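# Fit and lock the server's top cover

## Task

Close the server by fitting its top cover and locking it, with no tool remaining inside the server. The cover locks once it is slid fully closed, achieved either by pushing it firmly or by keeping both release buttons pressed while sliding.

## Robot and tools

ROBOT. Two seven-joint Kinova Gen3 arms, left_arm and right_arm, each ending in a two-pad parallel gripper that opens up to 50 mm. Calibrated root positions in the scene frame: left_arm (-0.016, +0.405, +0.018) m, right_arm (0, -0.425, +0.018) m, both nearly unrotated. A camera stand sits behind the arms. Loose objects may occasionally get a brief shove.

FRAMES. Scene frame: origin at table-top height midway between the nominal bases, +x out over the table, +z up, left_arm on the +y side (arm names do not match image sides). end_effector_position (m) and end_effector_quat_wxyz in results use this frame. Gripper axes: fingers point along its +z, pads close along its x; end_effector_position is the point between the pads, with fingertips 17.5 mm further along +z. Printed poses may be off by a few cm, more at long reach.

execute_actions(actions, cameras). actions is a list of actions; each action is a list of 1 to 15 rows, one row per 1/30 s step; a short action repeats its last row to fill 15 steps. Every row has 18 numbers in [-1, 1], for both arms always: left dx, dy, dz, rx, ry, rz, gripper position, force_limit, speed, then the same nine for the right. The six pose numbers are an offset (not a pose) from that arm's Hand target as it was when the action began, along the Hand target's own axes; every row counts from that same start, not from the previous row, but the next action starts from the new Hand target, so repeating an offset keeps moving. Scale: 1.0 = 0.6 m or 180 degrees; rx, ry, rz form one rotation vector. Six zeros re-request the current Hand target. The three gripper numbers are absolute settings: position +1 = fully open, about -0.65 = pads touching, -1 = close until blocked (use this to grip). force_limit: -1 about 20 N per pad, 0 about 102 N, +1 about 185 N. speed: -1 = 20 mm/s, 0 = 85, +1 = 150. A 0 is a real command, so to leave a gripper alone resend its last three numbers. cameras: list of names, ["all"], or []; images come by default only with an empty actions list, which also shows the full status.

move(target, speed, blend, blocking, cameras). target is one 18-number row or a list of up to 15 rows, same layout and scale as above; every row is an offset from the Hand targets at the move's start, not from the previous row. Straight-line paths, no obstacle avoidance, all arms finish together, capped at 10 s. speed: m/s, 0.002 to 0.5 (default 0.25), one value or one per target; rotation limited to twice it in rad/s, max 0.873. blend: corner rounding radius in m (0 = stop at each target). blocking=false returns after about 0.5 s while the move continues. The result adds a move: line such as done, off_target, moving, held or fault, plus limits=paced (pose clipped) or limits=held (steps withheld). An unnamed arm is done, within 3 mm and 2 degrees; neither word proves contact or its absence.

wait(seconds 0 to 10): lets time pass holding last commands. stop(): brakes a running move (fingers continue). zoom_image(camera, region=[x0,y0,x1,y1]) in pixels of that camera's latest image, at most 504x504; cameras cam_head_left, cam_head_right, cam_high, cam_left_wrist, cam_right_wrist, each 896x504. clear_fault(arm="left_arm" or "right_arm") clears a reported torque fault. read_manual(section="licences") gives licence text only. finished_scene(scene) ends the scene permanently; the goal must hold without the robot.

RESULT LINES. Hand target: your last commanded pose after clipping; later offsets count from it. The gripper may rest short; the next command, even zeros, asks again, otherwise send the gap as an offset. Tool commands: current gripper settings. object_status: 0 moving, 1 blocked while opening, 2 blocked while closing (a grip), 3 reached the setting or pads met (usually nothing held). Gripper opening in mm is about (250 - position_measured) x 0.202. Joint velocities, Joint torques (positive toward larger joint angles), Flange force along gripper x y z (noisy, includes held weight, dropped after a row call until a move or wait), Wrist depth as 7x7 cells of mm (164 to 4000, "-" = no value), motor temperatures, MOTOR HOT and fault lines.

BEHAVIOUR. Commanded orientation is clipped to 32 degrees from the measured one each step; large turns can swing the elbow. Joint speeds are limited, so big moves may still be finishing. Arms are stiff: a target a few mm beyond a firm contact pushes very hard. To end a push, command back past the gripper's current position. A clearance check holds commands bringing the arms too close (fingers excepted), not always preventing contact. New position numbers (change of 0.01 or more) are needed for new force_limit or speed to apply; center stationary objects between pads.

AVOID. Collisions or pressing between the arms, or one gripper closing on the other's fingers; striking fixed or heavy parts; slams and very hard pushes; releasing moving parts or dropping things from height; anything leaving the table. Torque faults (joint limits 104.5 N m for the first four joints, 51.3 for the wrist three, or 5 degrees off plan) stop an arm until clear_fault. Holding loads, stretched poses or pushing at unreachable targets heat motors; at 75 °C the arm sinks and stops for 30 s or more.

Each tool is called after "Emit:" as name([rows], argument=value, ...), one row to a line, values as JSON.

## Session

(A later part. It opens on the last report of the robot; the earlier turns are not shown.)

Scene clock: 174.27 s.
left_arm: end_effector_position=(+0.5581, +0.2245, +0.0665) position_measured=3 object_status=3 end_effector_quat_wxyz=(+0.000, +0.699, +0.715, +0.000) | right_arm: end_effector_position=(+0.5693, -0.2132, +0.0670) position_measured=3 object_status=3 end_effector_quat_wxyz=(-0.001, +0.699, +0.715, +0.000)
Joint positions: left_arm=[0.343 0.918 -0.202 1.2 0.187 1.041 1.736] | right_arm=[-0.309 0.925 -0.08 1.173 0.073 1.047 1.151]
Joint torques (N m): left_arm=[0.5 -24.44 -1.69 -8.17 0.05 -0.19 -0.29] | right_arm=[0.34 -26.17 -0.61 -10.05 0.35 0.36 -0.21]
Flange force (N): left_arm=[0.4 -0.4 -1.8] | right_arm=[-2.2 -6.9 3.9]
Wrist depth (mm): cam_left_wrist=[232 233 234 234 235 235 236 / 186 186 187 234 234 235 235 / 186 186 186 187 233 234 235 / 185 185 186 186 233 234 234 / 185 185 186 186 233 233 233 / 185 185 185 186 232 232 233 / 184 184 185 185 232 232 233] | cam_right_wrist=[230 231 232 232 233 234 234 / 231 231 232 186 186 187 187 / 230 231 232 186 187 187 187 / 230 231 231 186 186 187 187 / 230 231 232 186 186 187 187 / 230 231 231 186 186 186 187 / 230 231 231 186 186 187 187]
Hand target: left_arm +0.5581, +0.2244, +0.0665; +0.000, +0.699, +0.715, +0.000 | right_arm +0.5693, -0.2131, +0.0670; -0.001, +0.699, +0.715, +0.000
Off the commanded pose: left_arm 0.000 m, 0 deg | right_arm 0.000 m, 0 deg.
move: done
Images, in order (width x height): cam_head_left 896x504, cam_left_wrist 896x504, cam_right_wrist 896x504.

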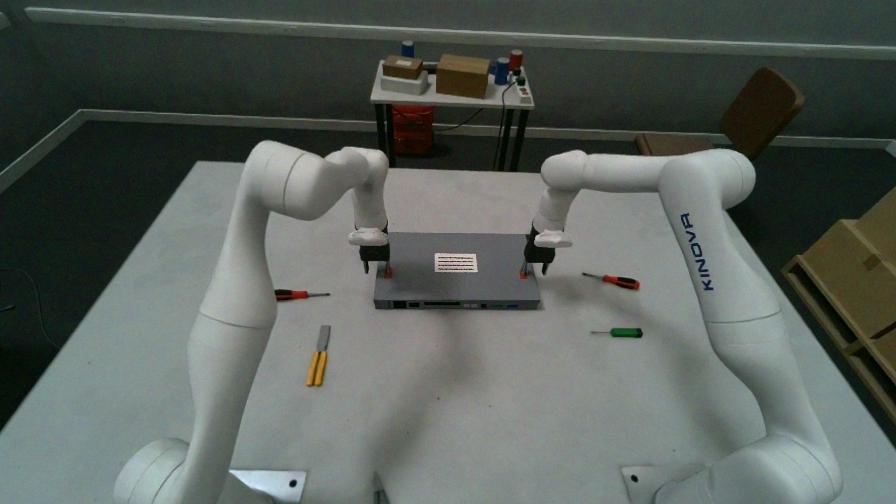

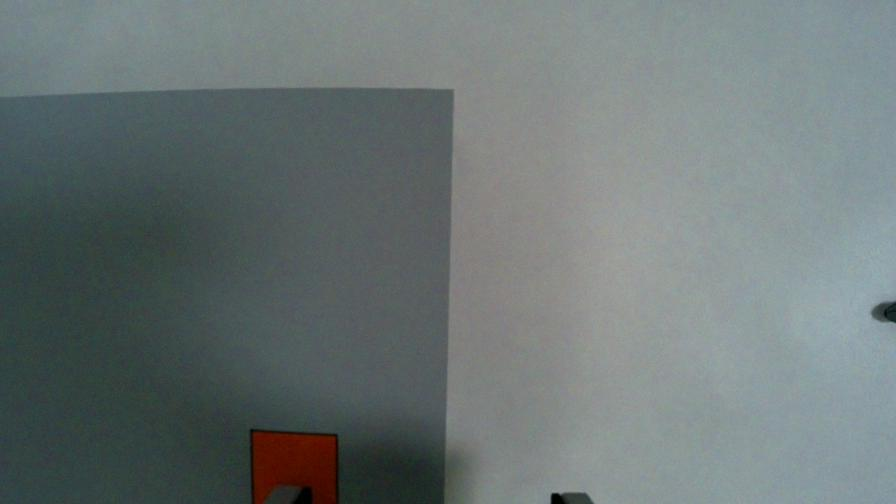

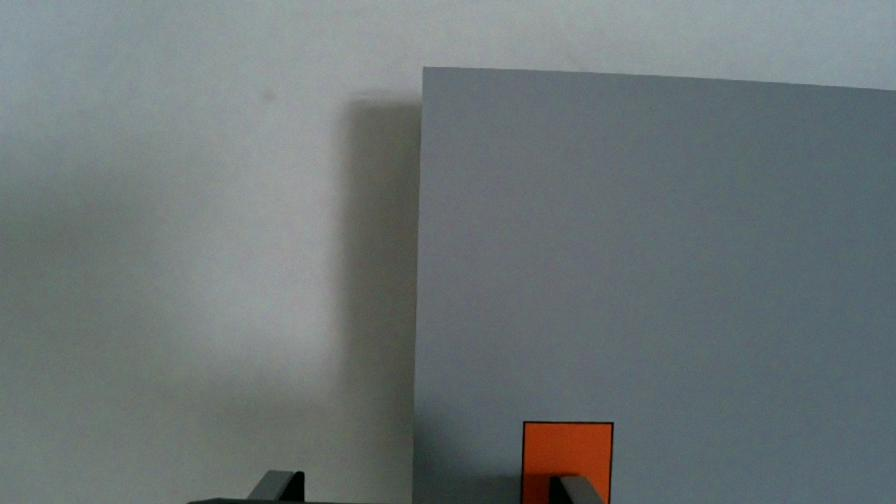

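Emit:
move([
  [0, -0.002, -0.02, 0, 0, 0, 1, 1, 1, 0, -0.002, -0.02, 0, 0, 0, 1, 1, 1],
  [0.06, -0.05, -0.2, 0, 0, 0, 1, 1, 1, -0.06, -0.05, -0.2, 0, 0, 0, 1, 1, 1],
], speed=[0.1, 0.35], blend=[0.01, 0], cameras=["cam_head_left", "cam_head_right", "cam_high", "cam_left_wrist", "cam_right_wrist"])

Scene clock: 175.40 s.
left_arm: end_effector_position=(+0.5272, +0.2598, +0.1865) position_measured=3 object_status=3 end_effector_quat_wxyz=(+0.000, +0.699, +0.715, +0.000) | right_arm: end_effector_position=(+0.5402, -0.2499, +0.1870) position_measured=3 object_status=3 end_effector_quat_wxyz=(-0.001, +0.699, +0.715, +0.000)
Joint positions: left_arm=[0.317 0.697 -0.225 1.235 0.153 1.226 1.703] | right_arm=[-0.264 0.704 -0.084 1.21 0.057 1.231 1.198]
Joint torques (N m): left_arm=[0.51 -21.73 -1.62 -8.98 0.07 -0.17 -0.3] | right_arm=[0.34 -23.94 -0.62 -10.97 0.34 0.32 -0.22]
Flange force (N): left_arm=[0.5 -1.3 -1.8] | right_arm=[-1.8 -6.1 5.6]
Wrist depth (mm): cam_left_wrist=[353 353 355 356 356 357 358 / 352 353 353 355 355 356 357 / 352 353 352 354 354 356 356 / 305 305 351 353 354 354 356 / 305 305 305 353 353 354 356 / 303 304 305 352 352 354 353 / 302 303 304 352 351 353 354] | cam_right_wrist=[350 351 352 353 354 355 356 / 351 351 352 353 354 355 356 / 351 352 352 353 354 355 356 / 350 351 351 352 307 308 308 / 350 350 352 352 307 308 309 / 349 350 351 352 307 308 309 / 350 350 352 352 306 307 308]
Hand target: left_arm +0.5273, +0.2598, +0.1865; +0.000, +0.699, +0.715, +0.000 | right_arm +0.5403, -0.2499, +0.1870; -0.001, +0.699, +0.715, +0.000
Off the commanded pose: left_arm 0.000 m, 0 deg | right_arm 0.000 m, 0 deg.
move: done; blend cut to 0.006 m at target 1

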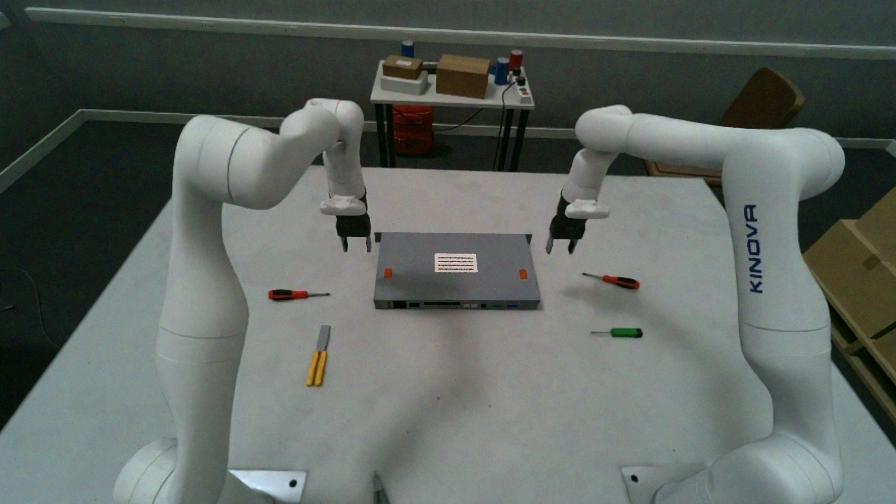

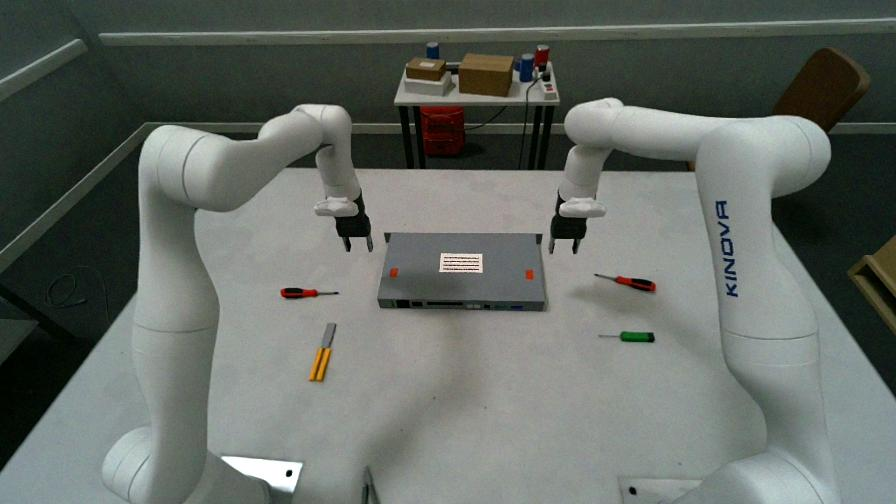

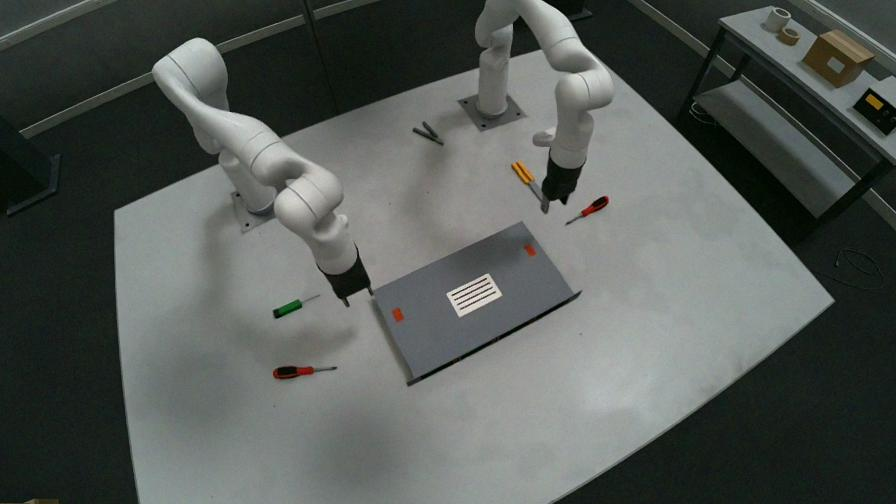

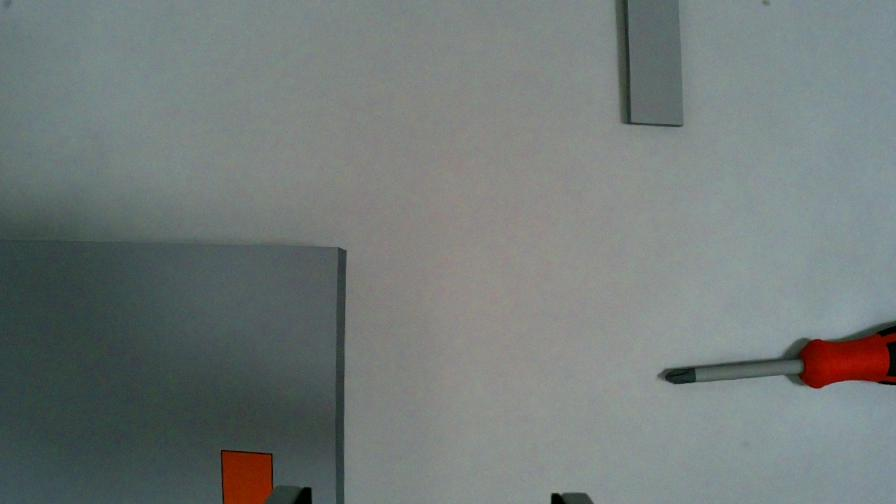

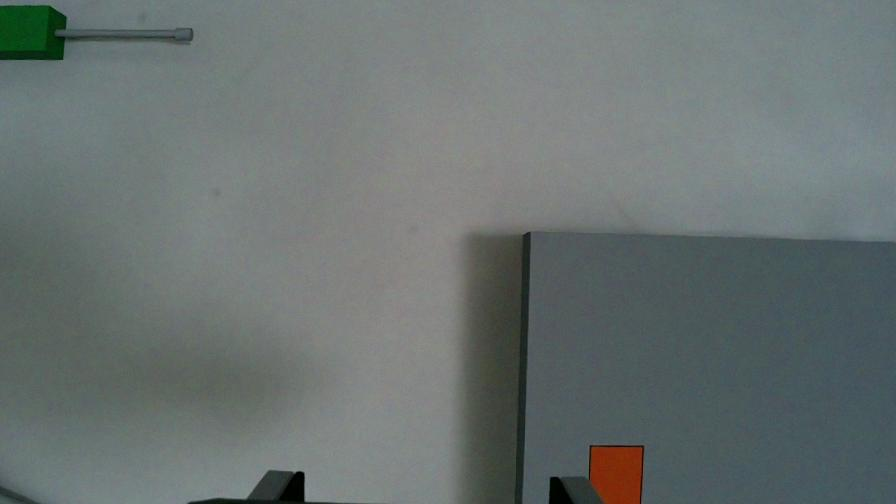

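Emit:
zoom_image(camera="cam_head_right", region=[370, 220, 550, 320])

Emit:
zoom_image(camera="cam_high", region=[360, 210, 600, 400])

Scaled by 2.800 from the camera's 896x504 image, which has a finer 1280x720 frame.

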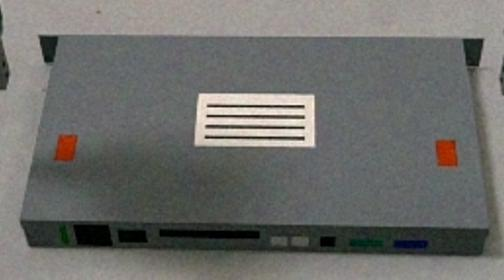

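Scaled by 2.100 from the camera's 896x504 image, which has a finer 1280x720 frame.

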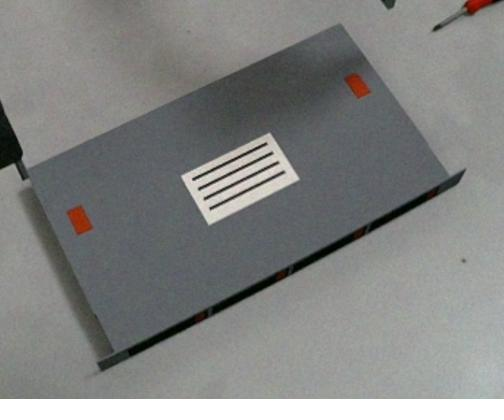

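Emit:
finished_scene(scene=1)

The scene is finished: the task was done.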